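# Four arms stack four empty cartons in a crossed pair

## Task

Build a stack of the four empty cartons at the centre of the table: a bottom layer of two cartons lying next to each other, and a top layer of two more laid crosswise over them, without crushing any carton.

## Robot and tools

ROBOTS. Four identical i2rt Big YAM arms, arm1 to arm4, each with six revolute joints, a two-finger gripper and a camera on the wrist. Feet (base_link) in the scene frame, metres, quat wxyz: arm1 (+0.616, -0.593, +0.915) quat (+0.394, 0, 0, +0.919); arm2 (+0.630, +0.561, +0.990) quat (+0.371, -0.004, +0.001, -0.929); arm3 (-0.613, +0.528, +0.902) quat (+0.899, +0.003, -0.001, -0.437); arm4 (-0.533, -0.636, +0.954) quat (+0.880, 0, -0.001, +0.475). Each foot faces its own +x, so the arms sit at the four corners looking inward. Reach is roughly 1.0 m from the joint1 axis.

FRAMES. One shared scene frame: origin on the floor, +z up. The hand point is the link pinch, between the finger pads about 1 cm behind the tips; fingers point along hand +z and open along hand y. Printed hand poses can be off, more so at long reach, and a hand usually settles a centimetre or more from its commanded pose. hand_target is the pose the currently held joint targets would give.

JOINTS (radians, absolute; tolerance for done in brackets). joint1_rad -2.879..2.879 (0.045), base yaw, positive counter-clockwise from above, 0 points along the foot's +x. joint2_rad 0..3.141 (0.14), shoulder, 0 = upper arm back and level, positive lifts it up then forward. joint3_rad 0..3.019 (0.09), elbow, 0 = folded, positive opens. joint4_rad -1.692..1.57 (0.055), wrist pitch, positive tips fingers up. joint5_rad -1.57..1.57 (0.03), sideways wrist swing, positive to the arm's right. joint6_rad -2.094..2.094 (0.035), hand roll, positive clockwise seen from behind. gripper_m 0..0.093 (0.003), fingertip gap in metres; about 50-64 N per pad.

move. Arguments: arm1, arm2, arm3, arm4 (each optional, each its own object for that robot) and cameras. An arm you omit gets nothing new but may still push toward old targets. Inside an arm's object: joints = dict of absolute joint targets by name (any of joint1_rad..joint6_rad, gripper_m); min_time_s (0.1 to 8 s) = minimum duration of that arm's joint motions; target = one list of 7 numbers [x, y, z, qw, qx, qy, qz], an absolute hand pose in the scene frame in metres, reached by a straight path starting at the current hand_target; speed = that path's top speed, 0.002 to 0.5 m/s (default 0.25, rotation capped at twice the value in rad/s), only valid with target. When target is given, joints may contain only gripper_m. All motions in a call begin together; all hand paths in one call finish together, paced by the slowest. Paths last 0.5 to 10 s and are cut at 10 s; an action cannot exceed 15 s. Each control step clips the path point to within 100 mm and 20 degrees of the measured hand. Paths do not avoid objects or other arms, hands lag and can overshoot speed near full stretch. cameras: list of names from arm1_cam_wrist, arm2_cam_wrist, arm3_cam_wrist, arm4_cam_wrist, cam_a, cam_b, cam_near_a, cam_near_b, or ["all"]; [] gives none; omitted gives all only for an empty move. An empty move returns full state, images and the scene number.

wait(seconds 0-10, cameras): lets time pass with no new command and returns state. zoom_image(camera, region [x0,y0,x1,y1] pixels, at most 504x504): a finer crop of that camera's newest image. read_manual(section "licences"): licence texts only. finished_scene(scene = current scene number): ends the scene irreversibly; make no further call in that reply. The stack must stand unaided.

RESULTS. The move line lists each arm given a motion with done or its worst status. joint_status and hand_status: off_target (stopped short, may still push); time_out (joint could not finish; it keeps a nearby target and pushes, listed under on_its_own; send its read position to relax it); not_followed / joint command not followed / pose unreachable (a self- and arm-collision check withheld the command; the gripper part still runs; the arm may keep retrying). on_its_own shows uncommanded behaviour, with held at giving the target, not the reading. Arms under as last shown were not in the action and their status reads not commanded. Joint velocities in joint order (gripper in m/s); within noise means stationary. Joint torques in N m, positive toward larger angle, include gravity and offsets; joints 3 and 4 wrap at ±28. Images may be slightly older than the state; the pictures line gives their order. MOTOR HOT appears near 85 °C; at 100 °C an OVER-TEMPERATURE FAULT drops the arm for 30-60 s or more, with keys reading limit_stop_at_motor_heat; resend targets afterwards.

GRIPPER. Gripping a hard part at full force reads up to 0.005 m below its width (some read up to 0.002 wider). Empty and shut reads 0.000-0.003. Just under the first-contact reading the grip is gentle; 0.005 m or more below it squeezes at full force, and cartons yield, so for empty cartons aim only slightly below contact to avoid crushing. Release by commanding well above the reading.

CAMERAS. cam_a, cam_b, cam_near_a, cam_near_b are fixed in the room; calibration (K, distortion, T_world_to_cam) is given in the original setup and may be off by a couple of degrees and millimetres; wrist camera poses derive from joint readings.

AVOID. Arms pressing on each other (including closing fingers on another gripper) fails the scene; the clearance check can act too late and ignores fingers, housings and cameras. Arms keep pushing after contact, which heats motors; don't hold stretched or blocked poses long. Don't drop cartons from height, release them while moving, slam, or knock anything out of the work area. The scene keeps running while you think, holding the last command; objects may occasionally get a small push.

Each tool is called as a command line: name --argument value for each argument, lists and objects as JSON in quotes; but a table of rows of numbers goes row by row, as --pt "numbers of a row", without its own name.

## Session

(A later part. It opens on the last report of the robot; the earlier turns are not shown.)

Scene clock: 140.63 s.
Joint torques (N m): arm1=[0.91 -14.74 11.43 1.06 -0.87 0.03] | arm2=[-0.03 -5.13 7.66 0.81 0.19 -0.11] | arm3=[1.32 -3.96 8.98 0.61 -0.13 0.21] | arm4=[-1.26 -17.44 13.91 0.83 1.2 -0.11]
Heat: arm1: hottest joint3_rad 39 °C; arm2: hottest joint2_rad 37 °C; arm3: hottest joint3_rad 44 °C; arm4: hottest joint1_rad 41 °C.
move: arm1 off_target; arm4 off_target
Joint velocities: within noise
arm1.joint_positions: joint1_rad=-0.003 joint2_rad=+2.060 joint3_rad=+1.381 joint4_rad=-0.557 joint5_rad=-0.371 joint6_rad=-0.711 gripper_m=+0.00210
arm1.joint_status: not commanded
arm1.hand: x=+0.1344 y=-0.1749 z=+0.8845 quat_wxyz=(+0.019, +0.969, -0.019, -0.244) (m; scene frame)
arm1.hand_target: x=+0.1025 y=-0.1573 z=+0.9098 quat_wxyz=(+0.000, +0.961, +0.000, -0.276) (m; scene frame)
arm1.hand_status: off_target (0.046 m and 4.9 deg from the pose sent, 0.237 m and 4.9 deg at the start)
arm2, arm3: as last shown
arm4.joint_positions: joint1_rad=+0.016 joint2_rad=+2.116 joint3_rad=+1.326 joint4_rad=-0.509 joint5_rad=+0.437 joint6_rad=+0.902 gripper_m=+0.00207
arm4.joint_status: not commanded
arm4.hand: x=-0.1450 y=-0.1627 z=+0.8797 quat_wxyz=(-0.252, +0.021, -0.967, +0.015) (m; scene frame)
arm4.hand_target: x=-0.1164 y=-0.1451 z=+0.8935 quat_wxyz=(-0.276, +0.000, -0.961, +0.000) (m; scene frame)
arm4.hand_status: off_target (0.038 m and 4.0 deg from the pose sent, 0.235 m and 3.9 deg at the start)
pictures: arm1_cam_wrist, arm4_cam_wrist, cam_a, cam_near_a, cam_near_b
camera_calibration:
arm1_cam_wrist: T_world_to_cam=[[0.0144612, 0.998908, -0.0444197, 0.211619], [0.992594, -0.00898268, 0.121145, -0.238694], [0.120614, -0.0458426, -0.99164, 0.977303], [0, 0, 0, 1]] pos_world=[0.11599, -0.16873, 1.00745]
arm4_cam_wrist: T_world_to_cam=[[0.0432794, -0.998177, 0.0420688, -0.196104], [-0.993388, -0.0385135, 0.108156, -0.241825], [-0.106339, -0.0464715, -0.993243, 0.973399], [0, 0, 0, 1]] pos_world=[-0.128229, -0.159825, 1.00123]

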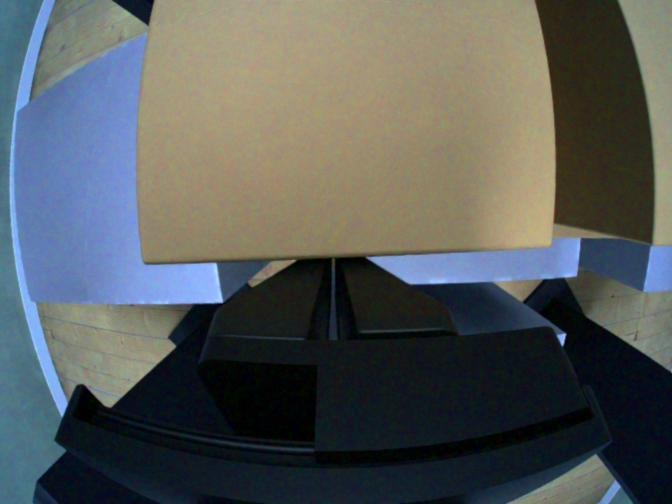

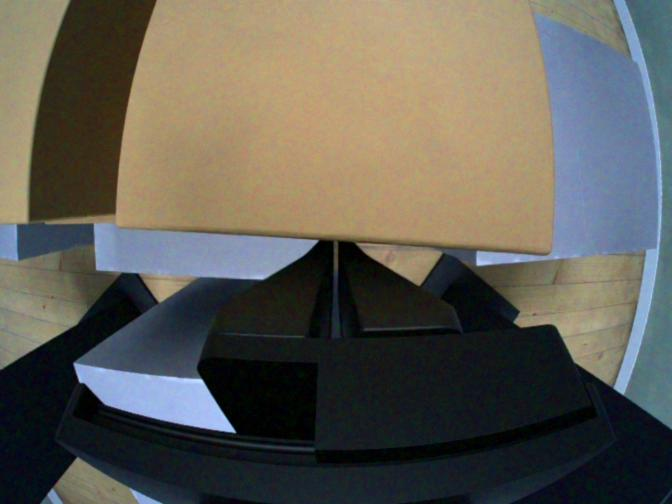

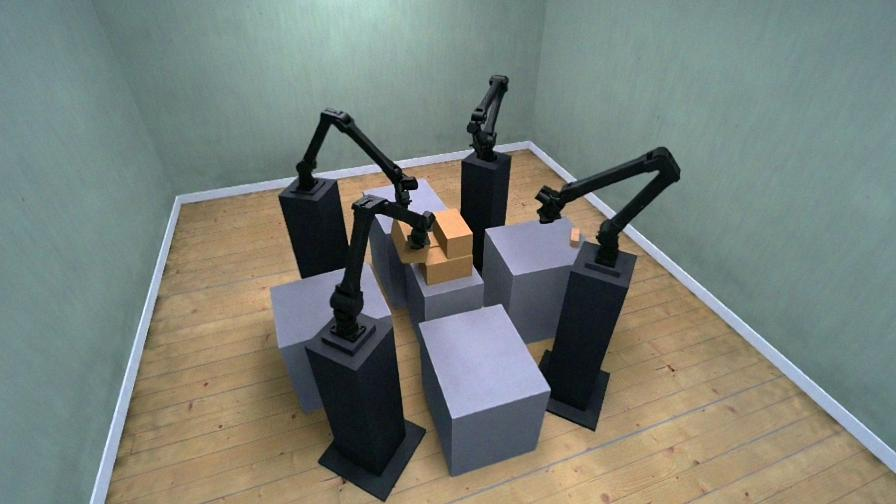

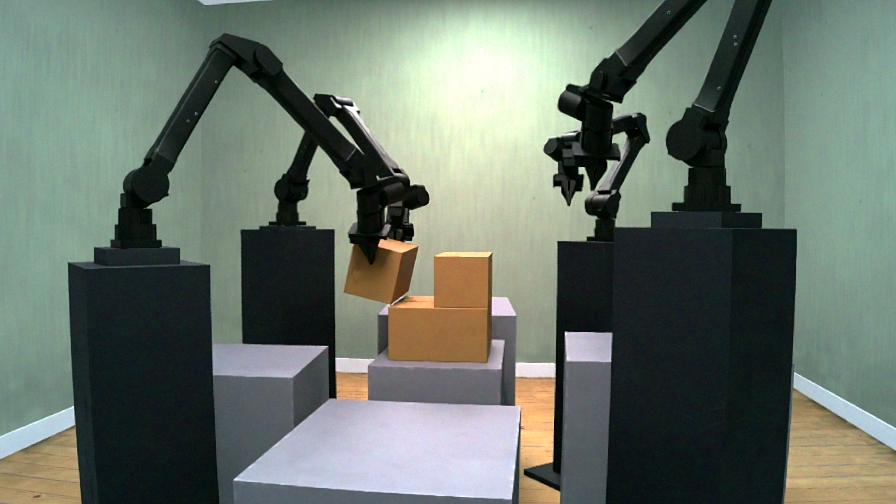

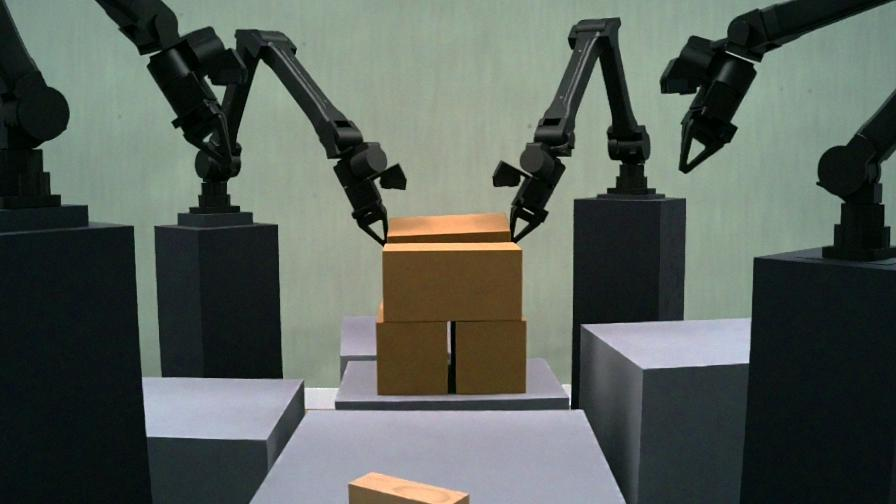

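move --arm1 '{"target":[0.100,-0.155,0.918,0.1172,-0.9541,-0.0336,0.2735],"speed":0.06}' --arm4 '{"target":[-0.115,-0.143,0.900,0.2735,0.0336,0.9541,0.1172],"speed":0.06}' --cameras '["cam_near_a","cam_near_b"]'

zoom_image --camera "cam_near_a" --region '[330, 210, 530, 380]'

Scene clock: 144.87 s.
Joint torques (N m): arm1=[3.37 -18.43 6.5 2.44 -0.45 0.03] | arm2=[0.15 -5.36 7.91 0.57 0.16 -0.1] | arm3=[1.38 -4.01 8.98 0.61 -0.13 0.21] | arm4=[-3.37 -20.19 7.46 1.91 0.86 -0.11]
Heat: arm1: hottest joint3_rad 40 °C; arm2: hottest joint3_rad 37 °C; arm3: hottest joint3_rad 45 °C; arm4: hottest joint1_rad 41 °C.
move: arm1 off_target; arm4 off_target
Joint velocities: within noise
arm1.joint_positions: joint1_rad=+0.011 joint2_rad=+2.045 joint3_rad=+1.328 joint4_rad=-0.375 joint5_rad=-0.209 joint6_rad=-0.757 gripper_m=+0.00210
arm1.joint_status: not commanded
arm1.hand: x=+0.1331 y=-0.1477 z=+0.8835 quat_wxyz=(-0.093, +0.967, +0.004, -0.239) (m; scene frame)
arm1.hand_target: x=+0.1014 y=-0.1561 z=+0.9182 quat_wxyz=(-0.116, +0.954, +0.033, -0.274) (m; scene frame)
arm1.hand_status: off_target (0.048 m and 6.1 deg from the pose sent, 0.052 m and 17.2 deg at the start)
arm2, arm3: as last shown
arm4.joint_positions: joint1_rad=+0.014 joint2_rad=+2.085 joint3_rad=+1.256 joint4_rad=-0.260 joint5_rad=+0.306 joint6_rad=+0.931 gripper_m=+0.00207
arm4.joint_status: not commanded
arm4.hand: x=-0.1464 y=-0.1274 z=+0.8877 quat_wxyz=(-0.256, -0.001, -0.960, -0.111) (m; scene frame)
arm4.hand_target: x=-0.1159 y=-0.1436 z=+0.8999 quat_wxyz=(-0.274, -0.034, -0.954, -0.117) (m; scene frame)
arm4.hand_status: off_target (0.037 m and 4.3 deg from the pose sent, 0.041 m and 16.7 deg at the start)
pictures: cam_near_a, cam_near_b

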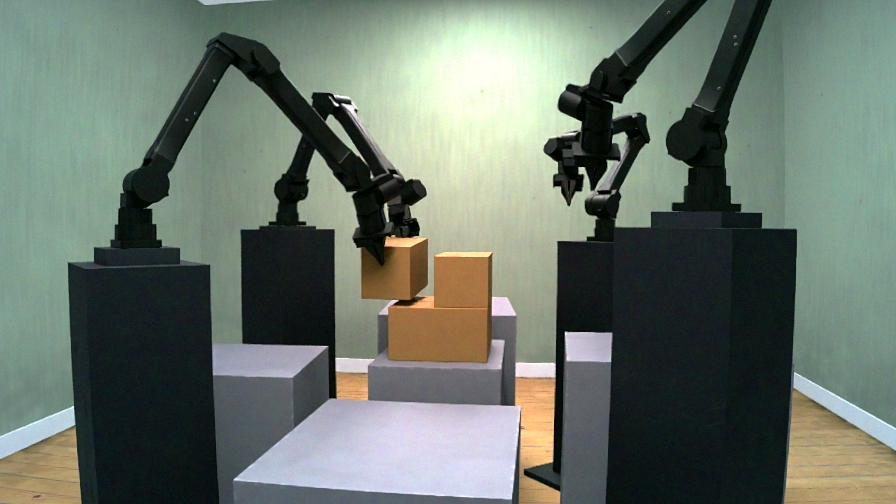

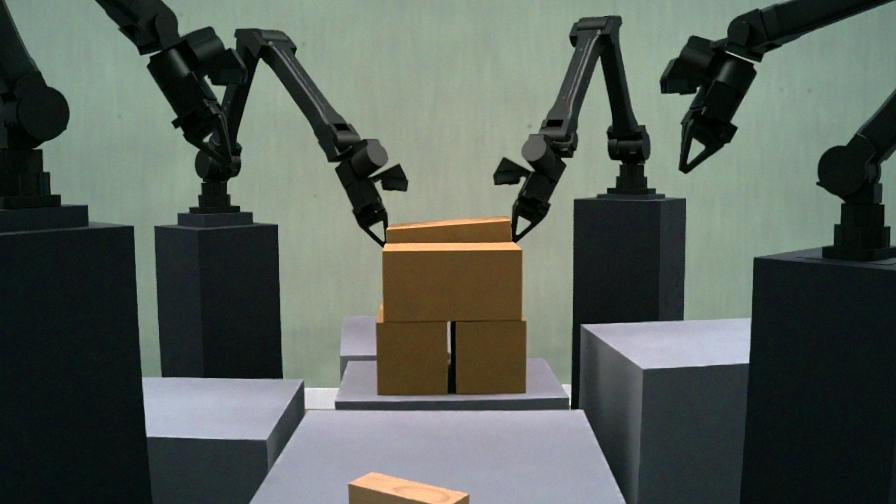

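Scaled by 2.520 from the camera's 896x504 image, which has a finer 1280x720 frame.

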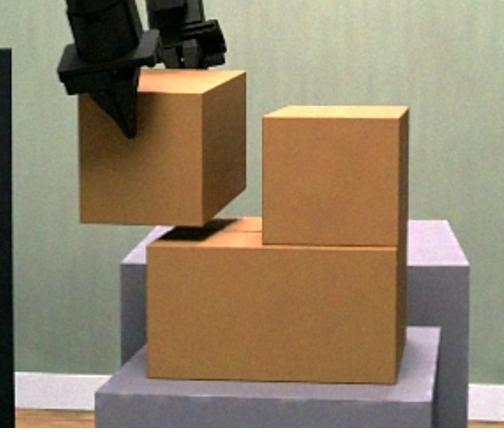

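move --arm1 '{"target":[0.100,-0.112,0.932,0.1172,-0.9541,-0.0336,0.2735],"speed":0.05}' --arm4 '{"target":[-0.115,-0.112,0.898,0.2735,0.0336,0.9541,0.1172],"speed":0.05}' --cameras '["cam_near_a","cam_near_b"]'

zoom_image --camera "cam_near_a" --region '[330, 210, 530, 380]'

Scene clock: 147.47 s.
Joint torques (N m): arm1=[0.97 -15.97 11.37 1.2 -0.74 0.05] | arm2=[-0.5 -4.72 7.86 0.75 0.14 -0.13] | arm3=[1.38 -4.01 8.95 0.62 -0.13 0.21] | arm4=[-1.26 -17.2 13.94 1.14 1.03 -0.12]
Heat: arm1: hottest joint3_rad 40 °C; arm2: hottest joint3_rad 37 °C; arm3: hottest joint3_rad 45 °C; arm4: hottest joint1_rad 41 °C.
move: arm1 off_target; arm4 off_target
Joint velocities: within noise
arm1.joint_positions: joint1_rad=-0.012 joint2_rad=+2.045 joint3_rad=+1.376 joint4_rad=-0.428 joint5_rad=-0.226 joint6_rad=-0.803 gripper_m=+0.00210
arm1.joint_status: not commanded
arm1.hand: x=+0.1338 y=-0.1312 z=+0.8978 quat_wxyz=(-0.094, +0.966, +0.017, -0.240) (m; scene frame)
arm1.hand_target: x=+0.1025 y=-0.1145 z=+0.9338 quat_wxyz=(-0.118, +0.954, +0.034, -0.274) (m; scene frame)
arm1.hand_status: off_target (0.052 m and 5.2 deg from the pose sent, 0.069 m and 6.1 deg at the start)
arm2, arm3: as last shown
arm4.joint_positions: joint1_rad=+0.014 joint2_rad=+2.092 joint3_rad=+1.266 joint4_rad=-0.289 joint5_rad=+0.315 joint6_rad=+0.957 gripper_m=+0.00207
arm4.joint_status: not commanded
arm4.hand: x=-0.1466 y=-0.1305 z=+0.8841 quat_wxyz=(-0.252, -0.013, -0.962, -0.101) (m; scene frame)
arm4.hand_target: x=-0.1164 y=-0.1144 z=+0.8994 quat_wxyz=(-0.274, -0.034, -0.954, -0.117) (m; scene frame)
arm4.hand_status: off_target (0.039 m and 4.0 deg from the pose sent, 0.037 m and 4.3 deg at the start)
pictures: cam_near_a, cam_near_b

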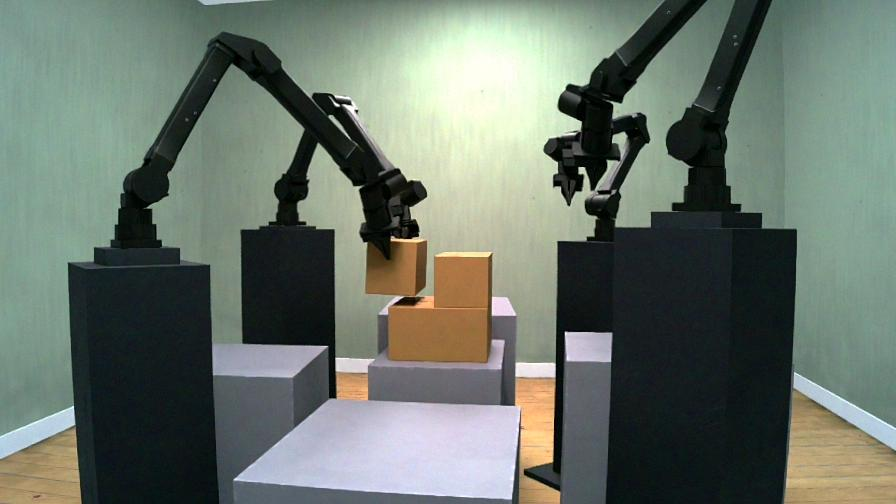

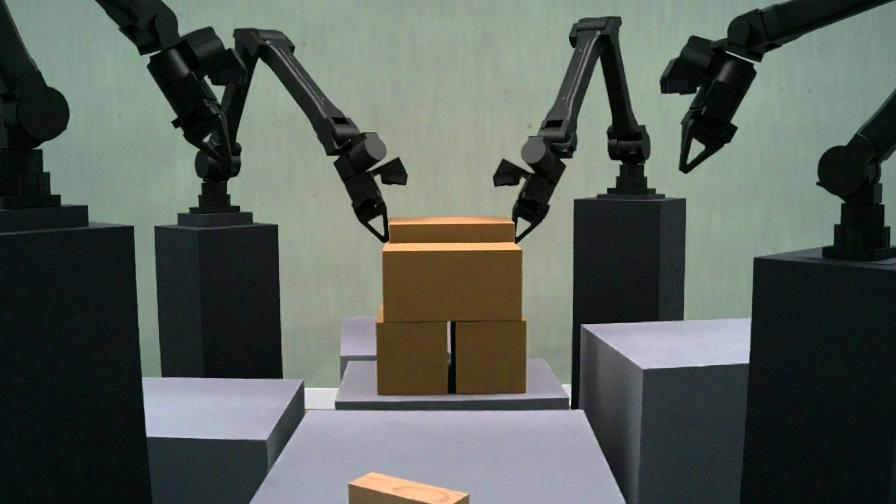

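Scaled by 2.520 from the camera's 896x504 image, which has a finer 1280x720 frame.

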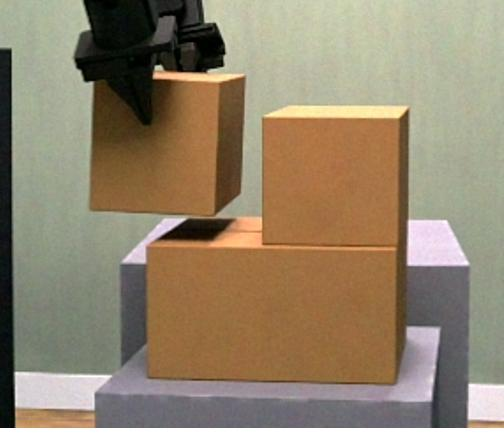

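move --arm1 '{"target":[0.100,-0.074,0.928,0.1258,-0.9530,-0.0361,0.2732],"speed":0.04}' --arm4 '{"target":[-0.115,-0.064,0.895,0.2732,0.0361,0.9530,0.1258],"speed":0.04}' --cameras '["arm1_cam_wrist","arm4_cam_wrist","cam_near_a","cam_near_b","cam_a"]'

zoom_image --camera "cam_near_a" --region '[330, 210, 530, 380]'

Scene clock: 150.53 s.
Joint torques (N m): arm1=[1.14 -15.21 11.77 1.26 -0.82 0.07] | arm2=[-0.32 -4.48 7.83 0.61 0.2 -0.11] | arm3=[1.32 -4.01 8.96 0.58 -0.13 0.21] | arm4=[-1.49 -18.61 14.61 1.18 1.15 -0.11]
Heat: arm1: hottest joint3_rad 41 °C; arm2: hottest joint3_rad 37 °C; arm3: hottest joint3_rad 45 °C; arm4: hottest joint1_rad 41 °C.
move: arm1 off_target; arm4 off_target
Joint velocities: within noise
arm1.joint_positions: joint1_rad=-0.052 joint2_rad=+2.088 joint3_rad=+1.472 joint4_rad=-0.458 joint5_rad=-0.234 joint6_rad=-0.843 gripper_m=+0.00210
arm1.joint_status: not commanded
arm1.hand: x=+0.1328 y=-0.0906 z=+0.9057 quat_wxyz=(-0.109, +0.963, +0.019, -0.246) (m; scene frame)
arm1.hand_target: x=+0.1023 y=-0.0765 z=+0.9293 quat_wxyz=(-0.126, +0.953, +0.036, -0.273) (m; scene frame)
arm1.hand_status: off_target (0.043 m and 4.4 deg from the pose sent, 0.073 m and 5.9 deg at the start)
arm2, arm3: as last shown
arm4.joint_positions: joint1_rad=+0.054 joint2_rad=+2.172 joint3_rad=+1.403 joint4_rad=-0.350 joint5_rad=+0.322 joint6_rad=+1.000 gripper_m=+0.00207
arm4.joint_status: not commanded
arm4.hand: x=-0.1472 y=-0.0843 z=+0.8788 quat_wxyz=(-0.249, -0.015, -0.962, -0.108) (m; scene frame)
arm4.hand_target: x=-0.1165 y=-0.0667 z=+0.8967 quat_wxyz=(-0.273, -0.036, -0.953, -0.126) (m; scene frame)
arm4.hand_status: off_target (0.041 m and 4.3 deg from the pose sent, 0.074 m and 4.7 deg at the start)
pictures: arm1_cam_wrist, arm4_cam_wrist, cam_a, cam_near_a, cam_near_b
camera_calibration:
arm1_cam_wrist: T_world_to_cam=[[0.00384339, 0.975427, 0.220287, -0.112117], [0.993192, -0.0293703, 0.112722, -0.233194], [0.116422, 0.218355, -0.9689, 1.00625], [0, 0, 0, 1]] pos_world=[0.114888, -0.117206, 1.02594]
arm4_cam_wrist: T_world_to_cam=[[0.0361762, -0.976396, -0.212935, 0.107202], [-0.992926, -0.0592304, 0.102905, -0.238001], [-0.113088, 0.207706, -0.971632, 0.977405], [0, 0, 0, 1]] pos_world=[-0.129662, -0.112438, 0.996997]

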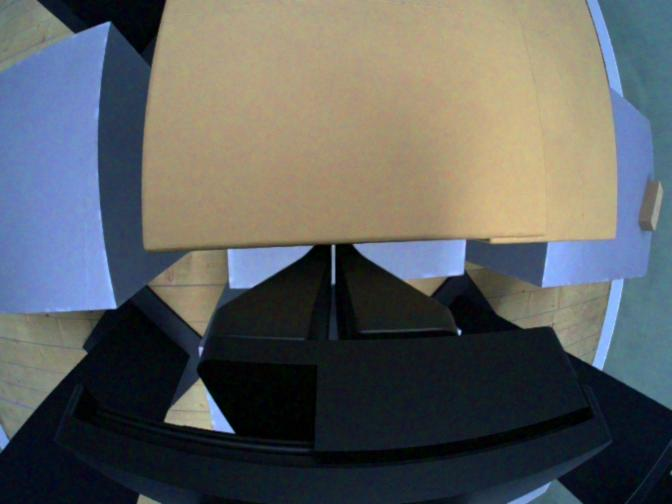

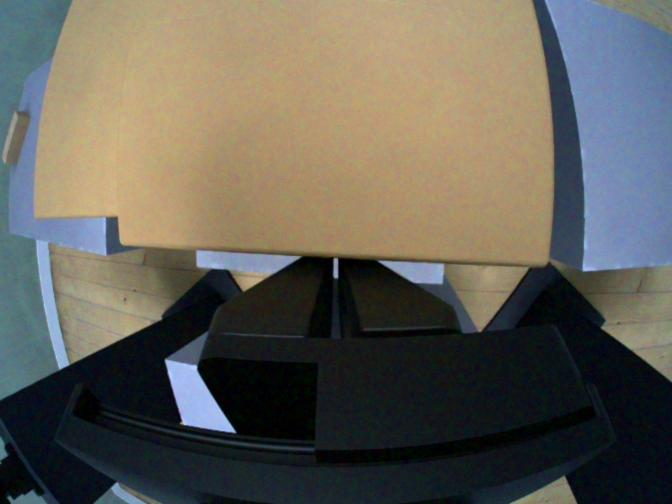

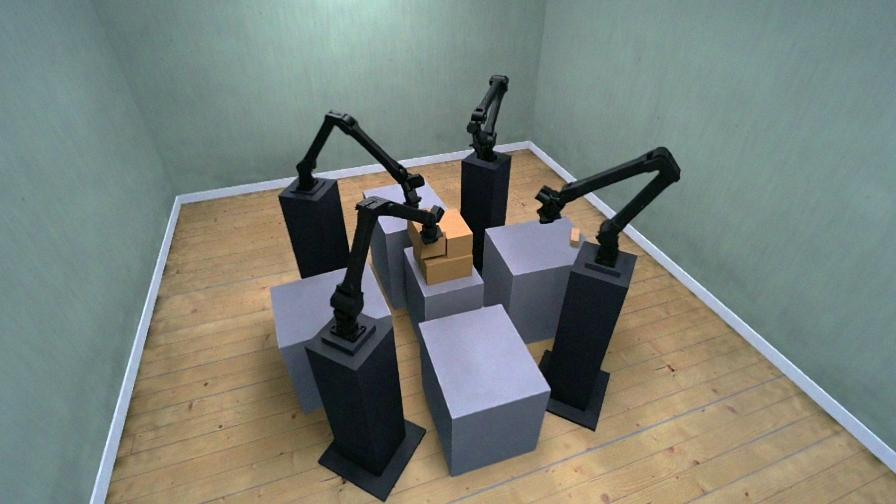

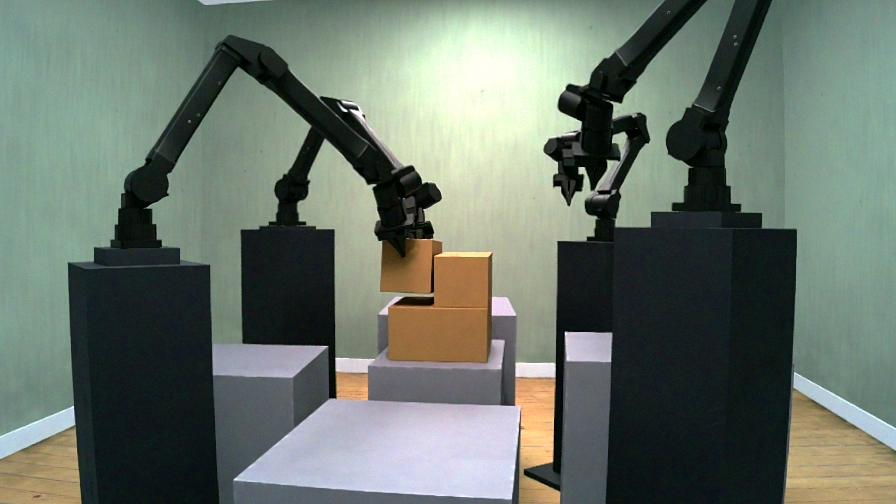

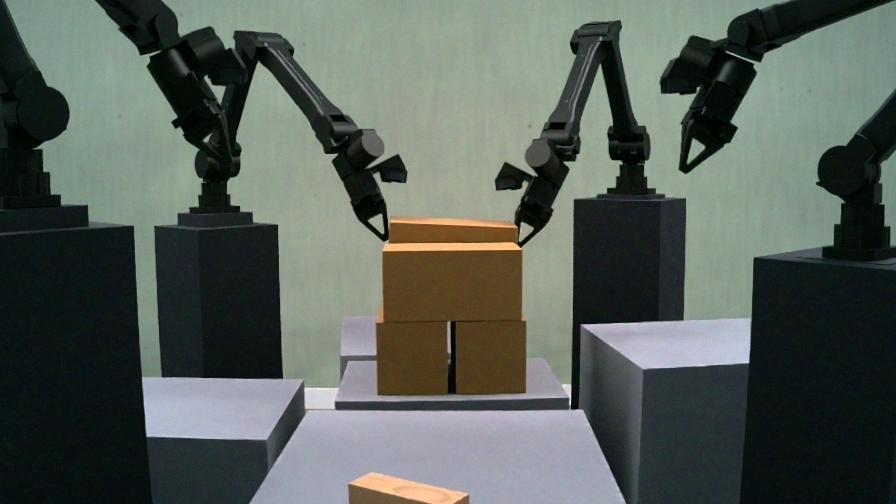

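Scaled by 2.520 from the camera's 896x504 image, which has a finer 1280x720 frame.

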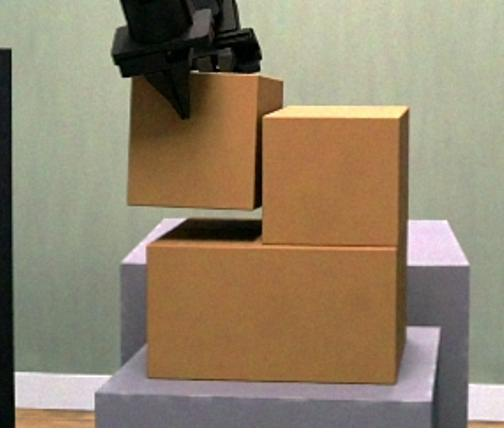

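move --arm1 '{"target":[0.100,-0.075,0.890,0.1258,-0.9530,-0.0361,0.2732],"speed":0.04}' --arm4 '{"target":[-0.115,-0.065,0.870,0.2732,0.0361,0.9530,0.1258],"speed":0.04}' --cameras '["cam_near_a","cam_near_b"]'

zoom_image --camera "cam_near_a" --region '[330, 210, 530, 380]'

zoom_image --camera "cam_near_b" --region '[330, 190, 580, 400]'

Scene clock: 153.40 s.
Joint torques (N m): arm1=[1.2 -15.79 10.13 2.33 -0.71 0.06] | arm2=[0.26 -5.01 7.71 0.59 0.15 -0.15] | arm3=[1.26 -4.01 8.98 0.62 -0.13 0.21] | arm4=[-1.55 -18.55 13.96 1.8 0.99 -0.13]
Heat: arm1: hottest joint3_rad 42 °C; arm2: hottest joint3_rad 37 °C; arm3: hottest joint3_rad 45 °C; arm4: hottest joint1_rad 41 °C.
move: arm1 off_target; arm4 off_target
Joint velocities: within noise
arm1.joint_positions: joint1_rad=-0.052 joint2_rad=+2.147 joint3_rad=+1.472 joint4_rad=-0.415 joint5_rad=-0.237 joint6_rad=-0.843 gripper_m=+0.00210
arm1.joint_status: not commanded
arm1.hand: x=+0.1323 y=-0.0909 z=+0.8713 quat_wxyz=(-0.102, +0.965, +0.019, -0.242) (m; scene frame)
arm1.hand_target: x=+0.1020 y=-0.0772 z=+0.8917 quat_wxyz=(-0.126, +0.953, +0.036, -0.273) (m; scene frame)
arm1.hand_status: off_target (0.041 m and 5.1 deg from the pose sent, 0.040 m and 4.3 deg at the start)
arm2, arm3: as last shown
arm4.joint_positions: joint1_rad=+0.054 joint2_rad=+2.211 joint3_rad=+1.403 joint4_rad=-0.322 joint5_rad=+0.327 joint6_rad=+1.000 gripper_m=+0.00207
arm4.joint_status: not commanded
arm4.hand: x=-0.1479 y=-0.0870 z=+0.8562 quat_wxyz=(-0.249, -0.014, -0.963, -0.102) (m; scene frame)
arm4.hand_target: x=-0.1165 y=-0.0679 z=+0.8720 quat_wxyz=(-0.273, -0.036, -0.953, -0.126) (m; scene frame)
arm4.hand_status: off_target (0.042 m and 4.8 deg from the pose sent, 0.039 m and 4.3 deg at the start)
pictures: cam_near_a, cam_near_b

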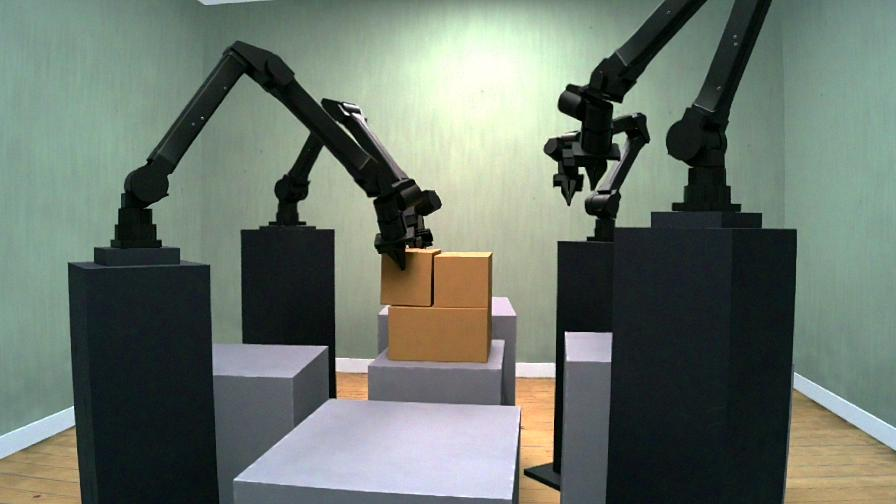

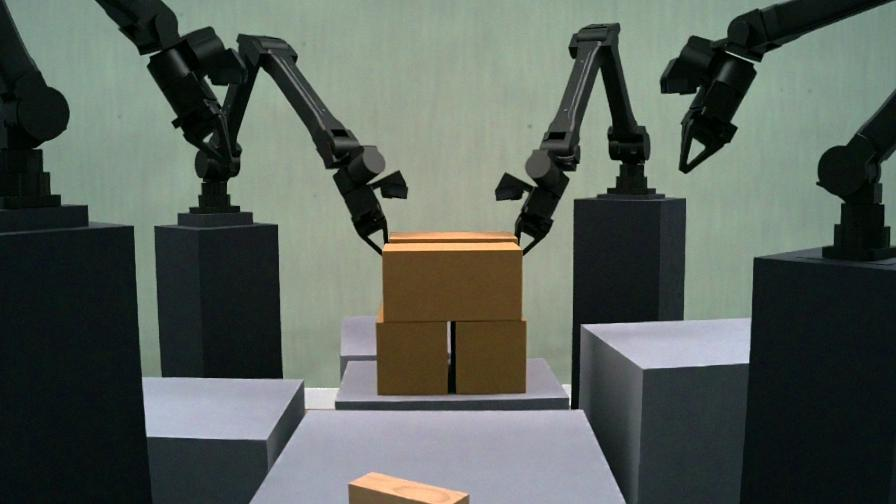

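Scaled by 2.520 from the camera's 896x504 image, which has a finer 1280x720 frame.

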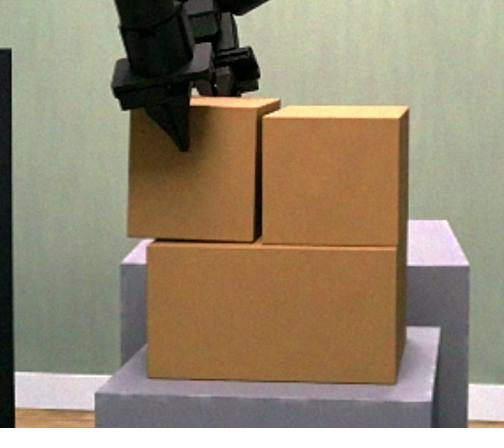

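Scaled by 2.016 from the camera's 896x504 image, which has a finer 1280x720 frame.

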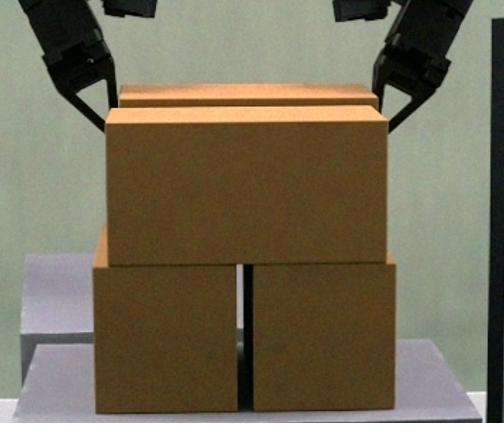

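move --arm1 '{"target":[0.100,-0.069,0.882,0.1258,-0.9530,-0.0361,0.2732],"speed":0.03}' --arm4 '{"target":[-0.115,-0.060,0.862,0.2732,0.0361,0.9530,0.1258],"speed":0.03}' --cameras '["cam_near_a","cam_near_b"]'

zoom_image --camera "cam_near_a" --region '[330, 210, 530, 380]'

Scene clock: 155.00 s.
Joint torques (N m): arm1=[1.03 -14.8 11 2.36 -0.74 0.04] | arm2=[0.5 -5.48 7.91 0.87 0.2 -0.1] | arm3=[1.38 -4.13 8.98 0.58 -0.13 0.21] | arm4=[-1.2 -17.96 13.97 1.94 1.03 -0.12]
Heat: arm1: hottest joint3_rad 43 °C; arm2: hottest joint3_rad 37 °C; arm3: hottest joint3_rad 45 °C; arm4: hottest joint1_rad 41 °C.
move: arm1 off_target; arm4 off_target
Joint velocities: within noise
arm1.joint_positions: joint1_rad=-0.055 joint2_rad=+2.155 joint3_rad=+1.472 joint4_rad=-0.409 joint5_rad=-0.239 joint6_rad=-0.847 gripper_m=+0.00210
arm1.joint_status: not commanded
arm1.hand: x=+0.1336 y=-0.0898 z=+0.8669 quat_wxyz=(-0.102, +0.965, +0.020, -0.242) (m; scene frame)
arm1.hand_target: x=+0.1024 y=-0.0718 z=+0.8839 quat_wxyz=(-0.126, +0.953, +0.036, -0.273) (m; scene frame)
arm1.hand_status: off_target (0.042 m and 5.1 deg from the pose sent, 0.040 m and 5.1 deg at the start)
arm2, arm3: as last shown
arm4.joint_positions: joint1_rad=+0.056 joint2_rad=+2.224 joint3_rad=+1.419 joint4_rad=-0.320 joint5_rad=+0.328 joint6_rad=+1.004 gripper_m=+0.00207
arm4.joint_status: not commanded
arm4.hand: x=-0.1465 y=-0.0812 z=+0.8541 quat_wxyz=(-0.250, -0.015, -0.963, -0.105) (m; scene frame)
arm4.hand_target: x=-0.1167 y=-0.0627 z=+0.8639 quat_wxyz=(-0.273, -0.036, -0.953, -0.126) (m; scene frame)
arm4.hand_status: off_target (0.039 m and 4.5 deg from the pose sent, 0.043 m and 4.8 deg at the start)
pictures: cam_near_a, cam_near_b

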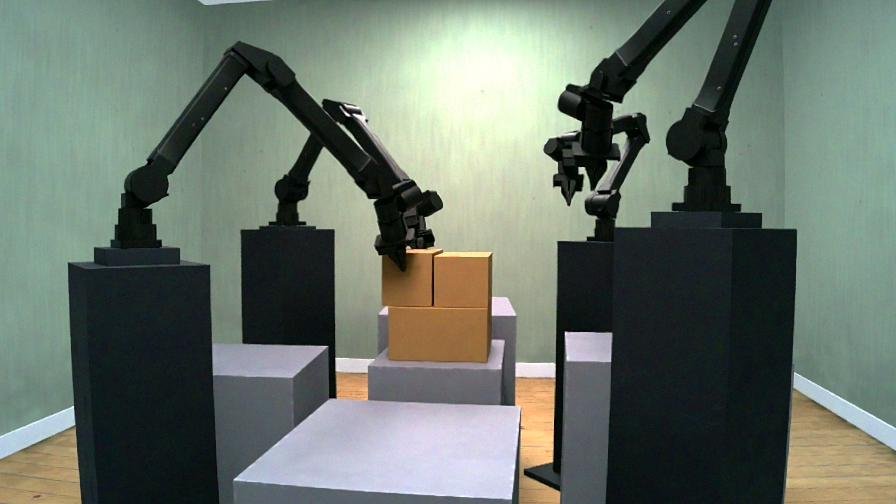

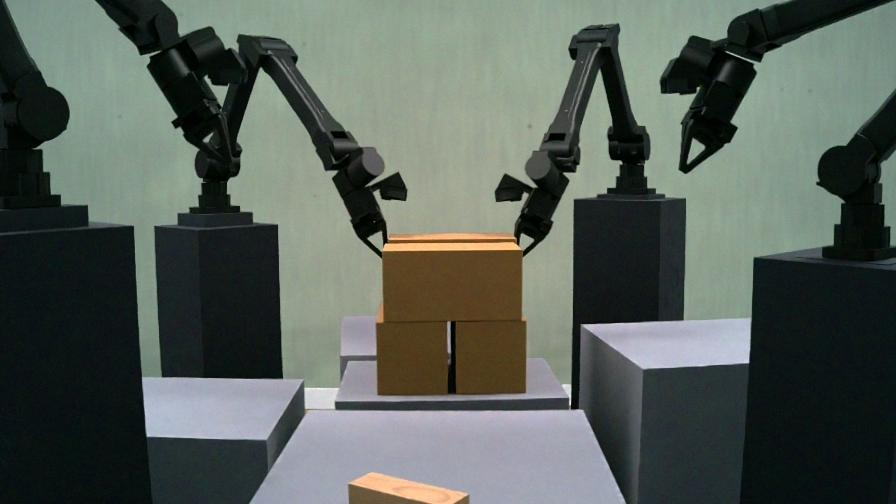

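Scaled by 2.520 from the camera's 896x504 image, which has a finer 1280x720 frame.

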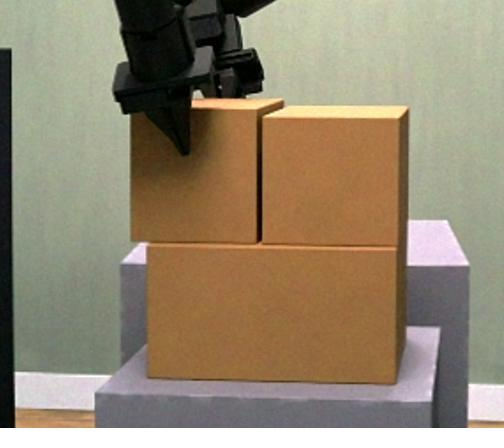

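move --arm1 '{"target":[0.102,-0.070,0.873,0.1258,-0.9530,-0.0361,0.2732],"speed":0.03}' --arm4 '{"target":[-0.117,-0.061,0.853,0.2732,0.0361,0.9530,0.1258],"speed":0.03}'

move --arm1 '{"target":[0.182,-0.076,0.871,0.1258,-0.9530,-0.0361,0.2732],"speed":0.05}' --arm4 '{"target":[-0.200,-0.067,0.852,0.2732,0.0361,0.9530,0.1258],"speed":0.05}' --cameras '["cam_near_a","cam_near_b","cam_b"]'

zoom_image --camera "cam_near_a" --region '[330, 210, 530, 380]'

Scene clock: 157.13 s.
Joint torques (N m): arm1=[1.14 -14.8 10.41 2.32 -0.75 0.05] | arm2=[-0.26 -4.78 7.69 0.73 0.15 -0.1] | arm3=[1.32 -4.01 8.94 0.61 -0.13 0.21] | arm4=[-1.14 -17.67 13.6 1.87 1.03 -0.11]
Heat: arm1: hottest joint3_rad 43 °C; arm2: hottest joint3_rad 37 °C; arm3: hottest joint3_rad 46 °C; arm4: hottest joint1_rad 41 °C.
move: arm1 off_target; arm4 off_target
Joint velocities: within noise
arm1.joint_positions: joint1_rad=-0.058 joint2_rad=+2.165 joint3_rad=+1.472 joint4_rad=-0.389 joint5_rad=-0.239 joint6_rad=-0.849 gripper_m=+0.00210
arm1.joint_status: not commanded
arm1.hand: x=+0.1335 y=-0.0864 z=+0.8620 quat_wxyz=(-0.106, +0.964, +0.019, -0.245) (m; scene frame)
arm1.hand_target: x=+0.1040 y=-0.0723 z=+0.8745 quat_wxyz=(-0.126, +0.953, +0.036, -0.273) (m; scene frame)
arm1.hand_status: off_target (0.037 m and 4.6 deg from the pose sent, 0.038 m and 5.1 deg at the start)
arm2.joint_positions: joint1_rad=+0.046 joint2_rad=+1.139 joint3_rad=+0.491 joint4_rad=-0.515 joint5_rad=+0.388 joint6_rad=+0.724 gripper_m=+0.00209
arm2.joint_status: not commanded
arm2.hand: x=+0.3588 y=+0.3746 z=+1.0490 quat_wxyz=(-0.002, -0.961, +0.000, +0.278) (m; scene frame)
arm2.hand_target: x=+0.3600 y=+0.3799 z=+1.0498 quat_wxyz=(+0.000, -0.961, +0.000, +0.276) (m; scene frame)
arm2.hand_status: not commanded
arm3: as last shown
arm4.joint_positions: joint1_rad=+0.059 joint2_rad=+2.233 joint3_rad=+1.419 joint4_rad=-0.300 joint5_rad=+0.329 joint6_rad=+1.005 gripper_m=+0.00207
arm4.joint_status: not commanded
arm4.hand: x=-0.1466 y=-0.0782 z=+0.8506 quat_wxyz=(-0.253, -0.016, -0.961, -0.110) (m; scene frame)
arm4.hand_target: x=-0.1183 y=-0.0636 z=+0.8543 quat_wxyz=(-0.273, -0.036, -0.953, -0.126) (m; scene frame)
arm4.hand_status: off_target (0.034 m and 3.9 deg from the pose sent, 0.036 m and 4.5 deg at the start)
pictures: none

Scene clock: 159.40 s.
Joint torques (N m): arm1=[-1.26 -18.14 5.07 1.65 -0.31 0.05] | arm2=[0.21 -4.89 7.8 0.81 0.18 -0.17] | arm3=[1.38 -4.01 8.96 0.59 -0.13 0.21] | arm4=[0.97 -20.48 6.24 1.25 0.5 -0.12]
Heat: arm1: hottest joint3_rad 43 °C; arm2: hottest joint3_rad 37 °C; arm3: hottest joint3_rad 46 °C; arm4: hottest joint1_rad 41 °C.
move: arm1 off_target; arm4 done
Joint velocities: within noise
arm1.joint_positions: joint1_rad=-0.126 joint2_rad=+2.128 joint3_rad=+1.353 joint4_rad=-0.299 joint5_rad=-0.303 joint6_rad=-0.934 gripper_m=+0.00210
arm1.joint_status: not commanded
arm1.hand: x=+0.1788 y=-0.0858 z=+0.8526 quat_wxyz=(-0.109, +0.958, +0.036, -0.262) (m; scene frame)
arm1.hand_target: x=+0.1820 y=-0.0762 z=+0.8706 quat_wxyz=(-0.126, +0.953, +0.036, -0.273) (m; scene frame)
arm1.hand_status: off_target (0.021 m and 2.4 deg from the pose sent, 0.050 m and 4.6 deg at the start)
arm2: as last shown
arm3.joint_positions: joint1_rad=+0.157 joint2_rad=+0.839 joint3_rad=+0.581 joint4_rad=-0.883 joint5_rad=-0.362 joint6_rad=-0.663 gripper_m=+0.00207
arm3.joint_status: not commanded
arm3.hand: x=-0.3614 y=+0.3767 z=+1.0471 quat_wxyz=(-0.275, -0.003, -0.961, +0.000) (m; scene frame)
arm3.hand_target: x=-0.3600 y=+0.3799 z=+1.0500 quat_wxyz=(-0.276, +0.000, -0.961, +0.000) (m; scene frame)
arm3.hand_status: not commanded
arm4.joint_positions: joint1_rad=+0.143 joint2_rad=+2.211 joint3_rad=+1.359 joint4_rad=-0.250 joint5_rad=+0.400 joint6_rad=+1.115 gripper_m=+0.00207
arm4.joint_status: not commanded
arm4.hand: x=-0.1913 y=-0.0672 z=+0.8523 quat_wxyz=(-0.273, -0.037, -0.953, -0.123) (m; scene frame)
arm4.hand_target: x=-0.2000 y=-0.0670 z=+0.8519 quat_wxyz=(-0.273, -0.036, -0.953, -0.126) (m; scene frame)
arm4.hand_status: done (0.009 m and 0.4 deg from the pose sent, 0.054 m and 3.9 deg at the start)
pictures: cam_b, cam_near_a, cam_near_b

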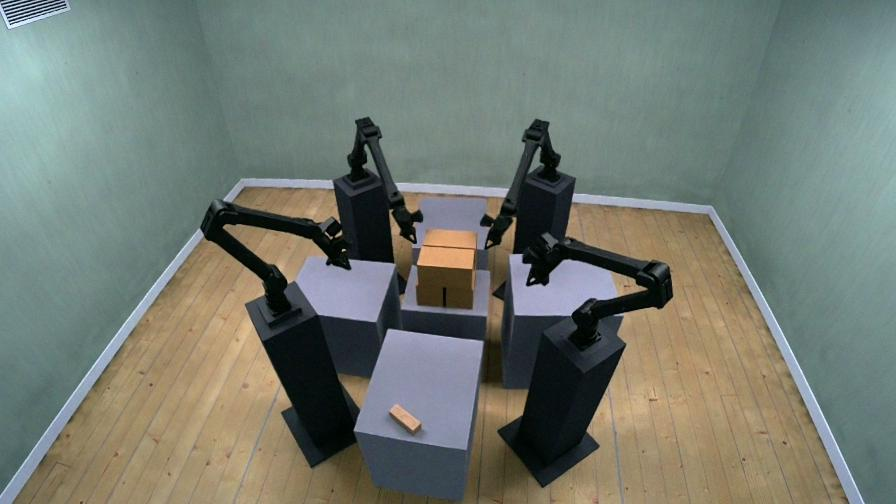

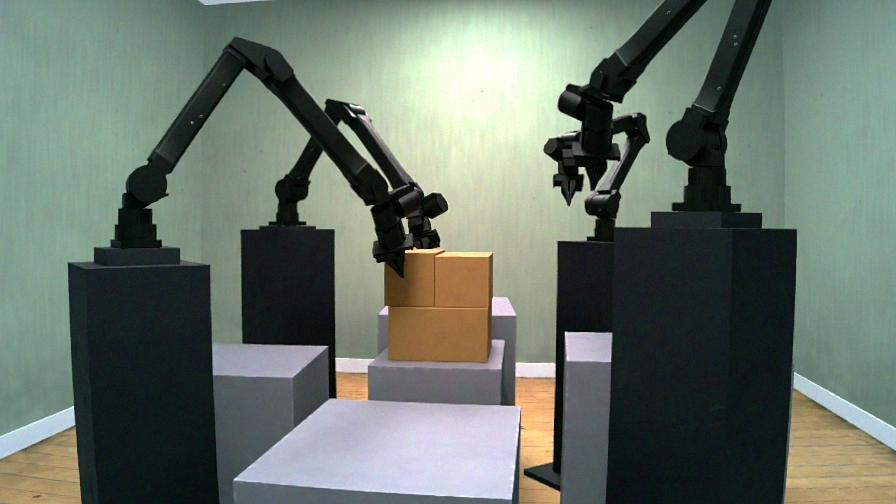

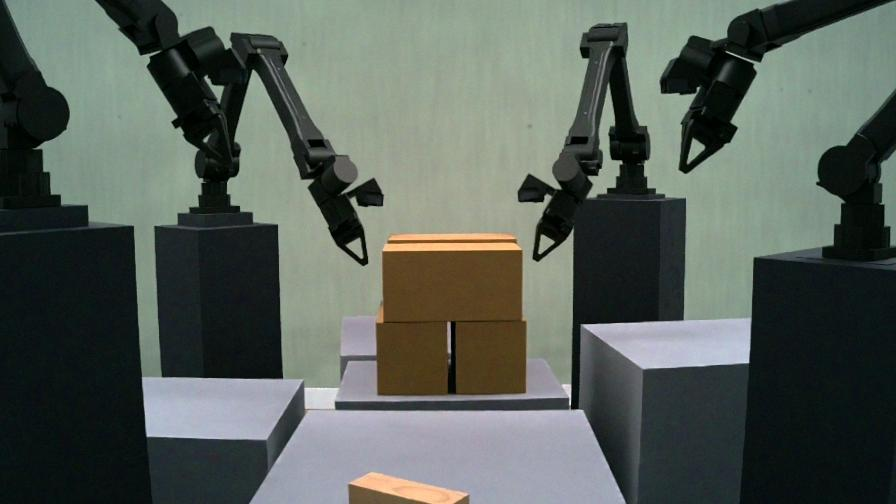

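Scaled by 2.520 from the camera's 896x504 image, which has a finer 1280x720 frame.

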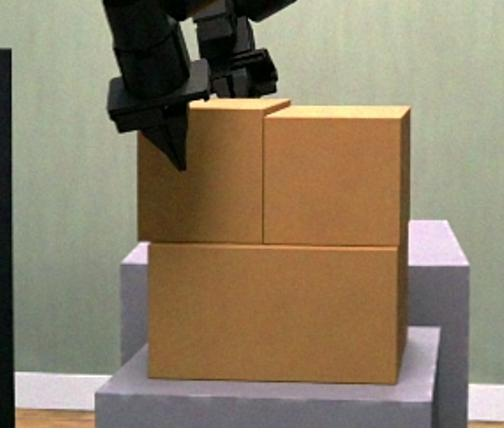

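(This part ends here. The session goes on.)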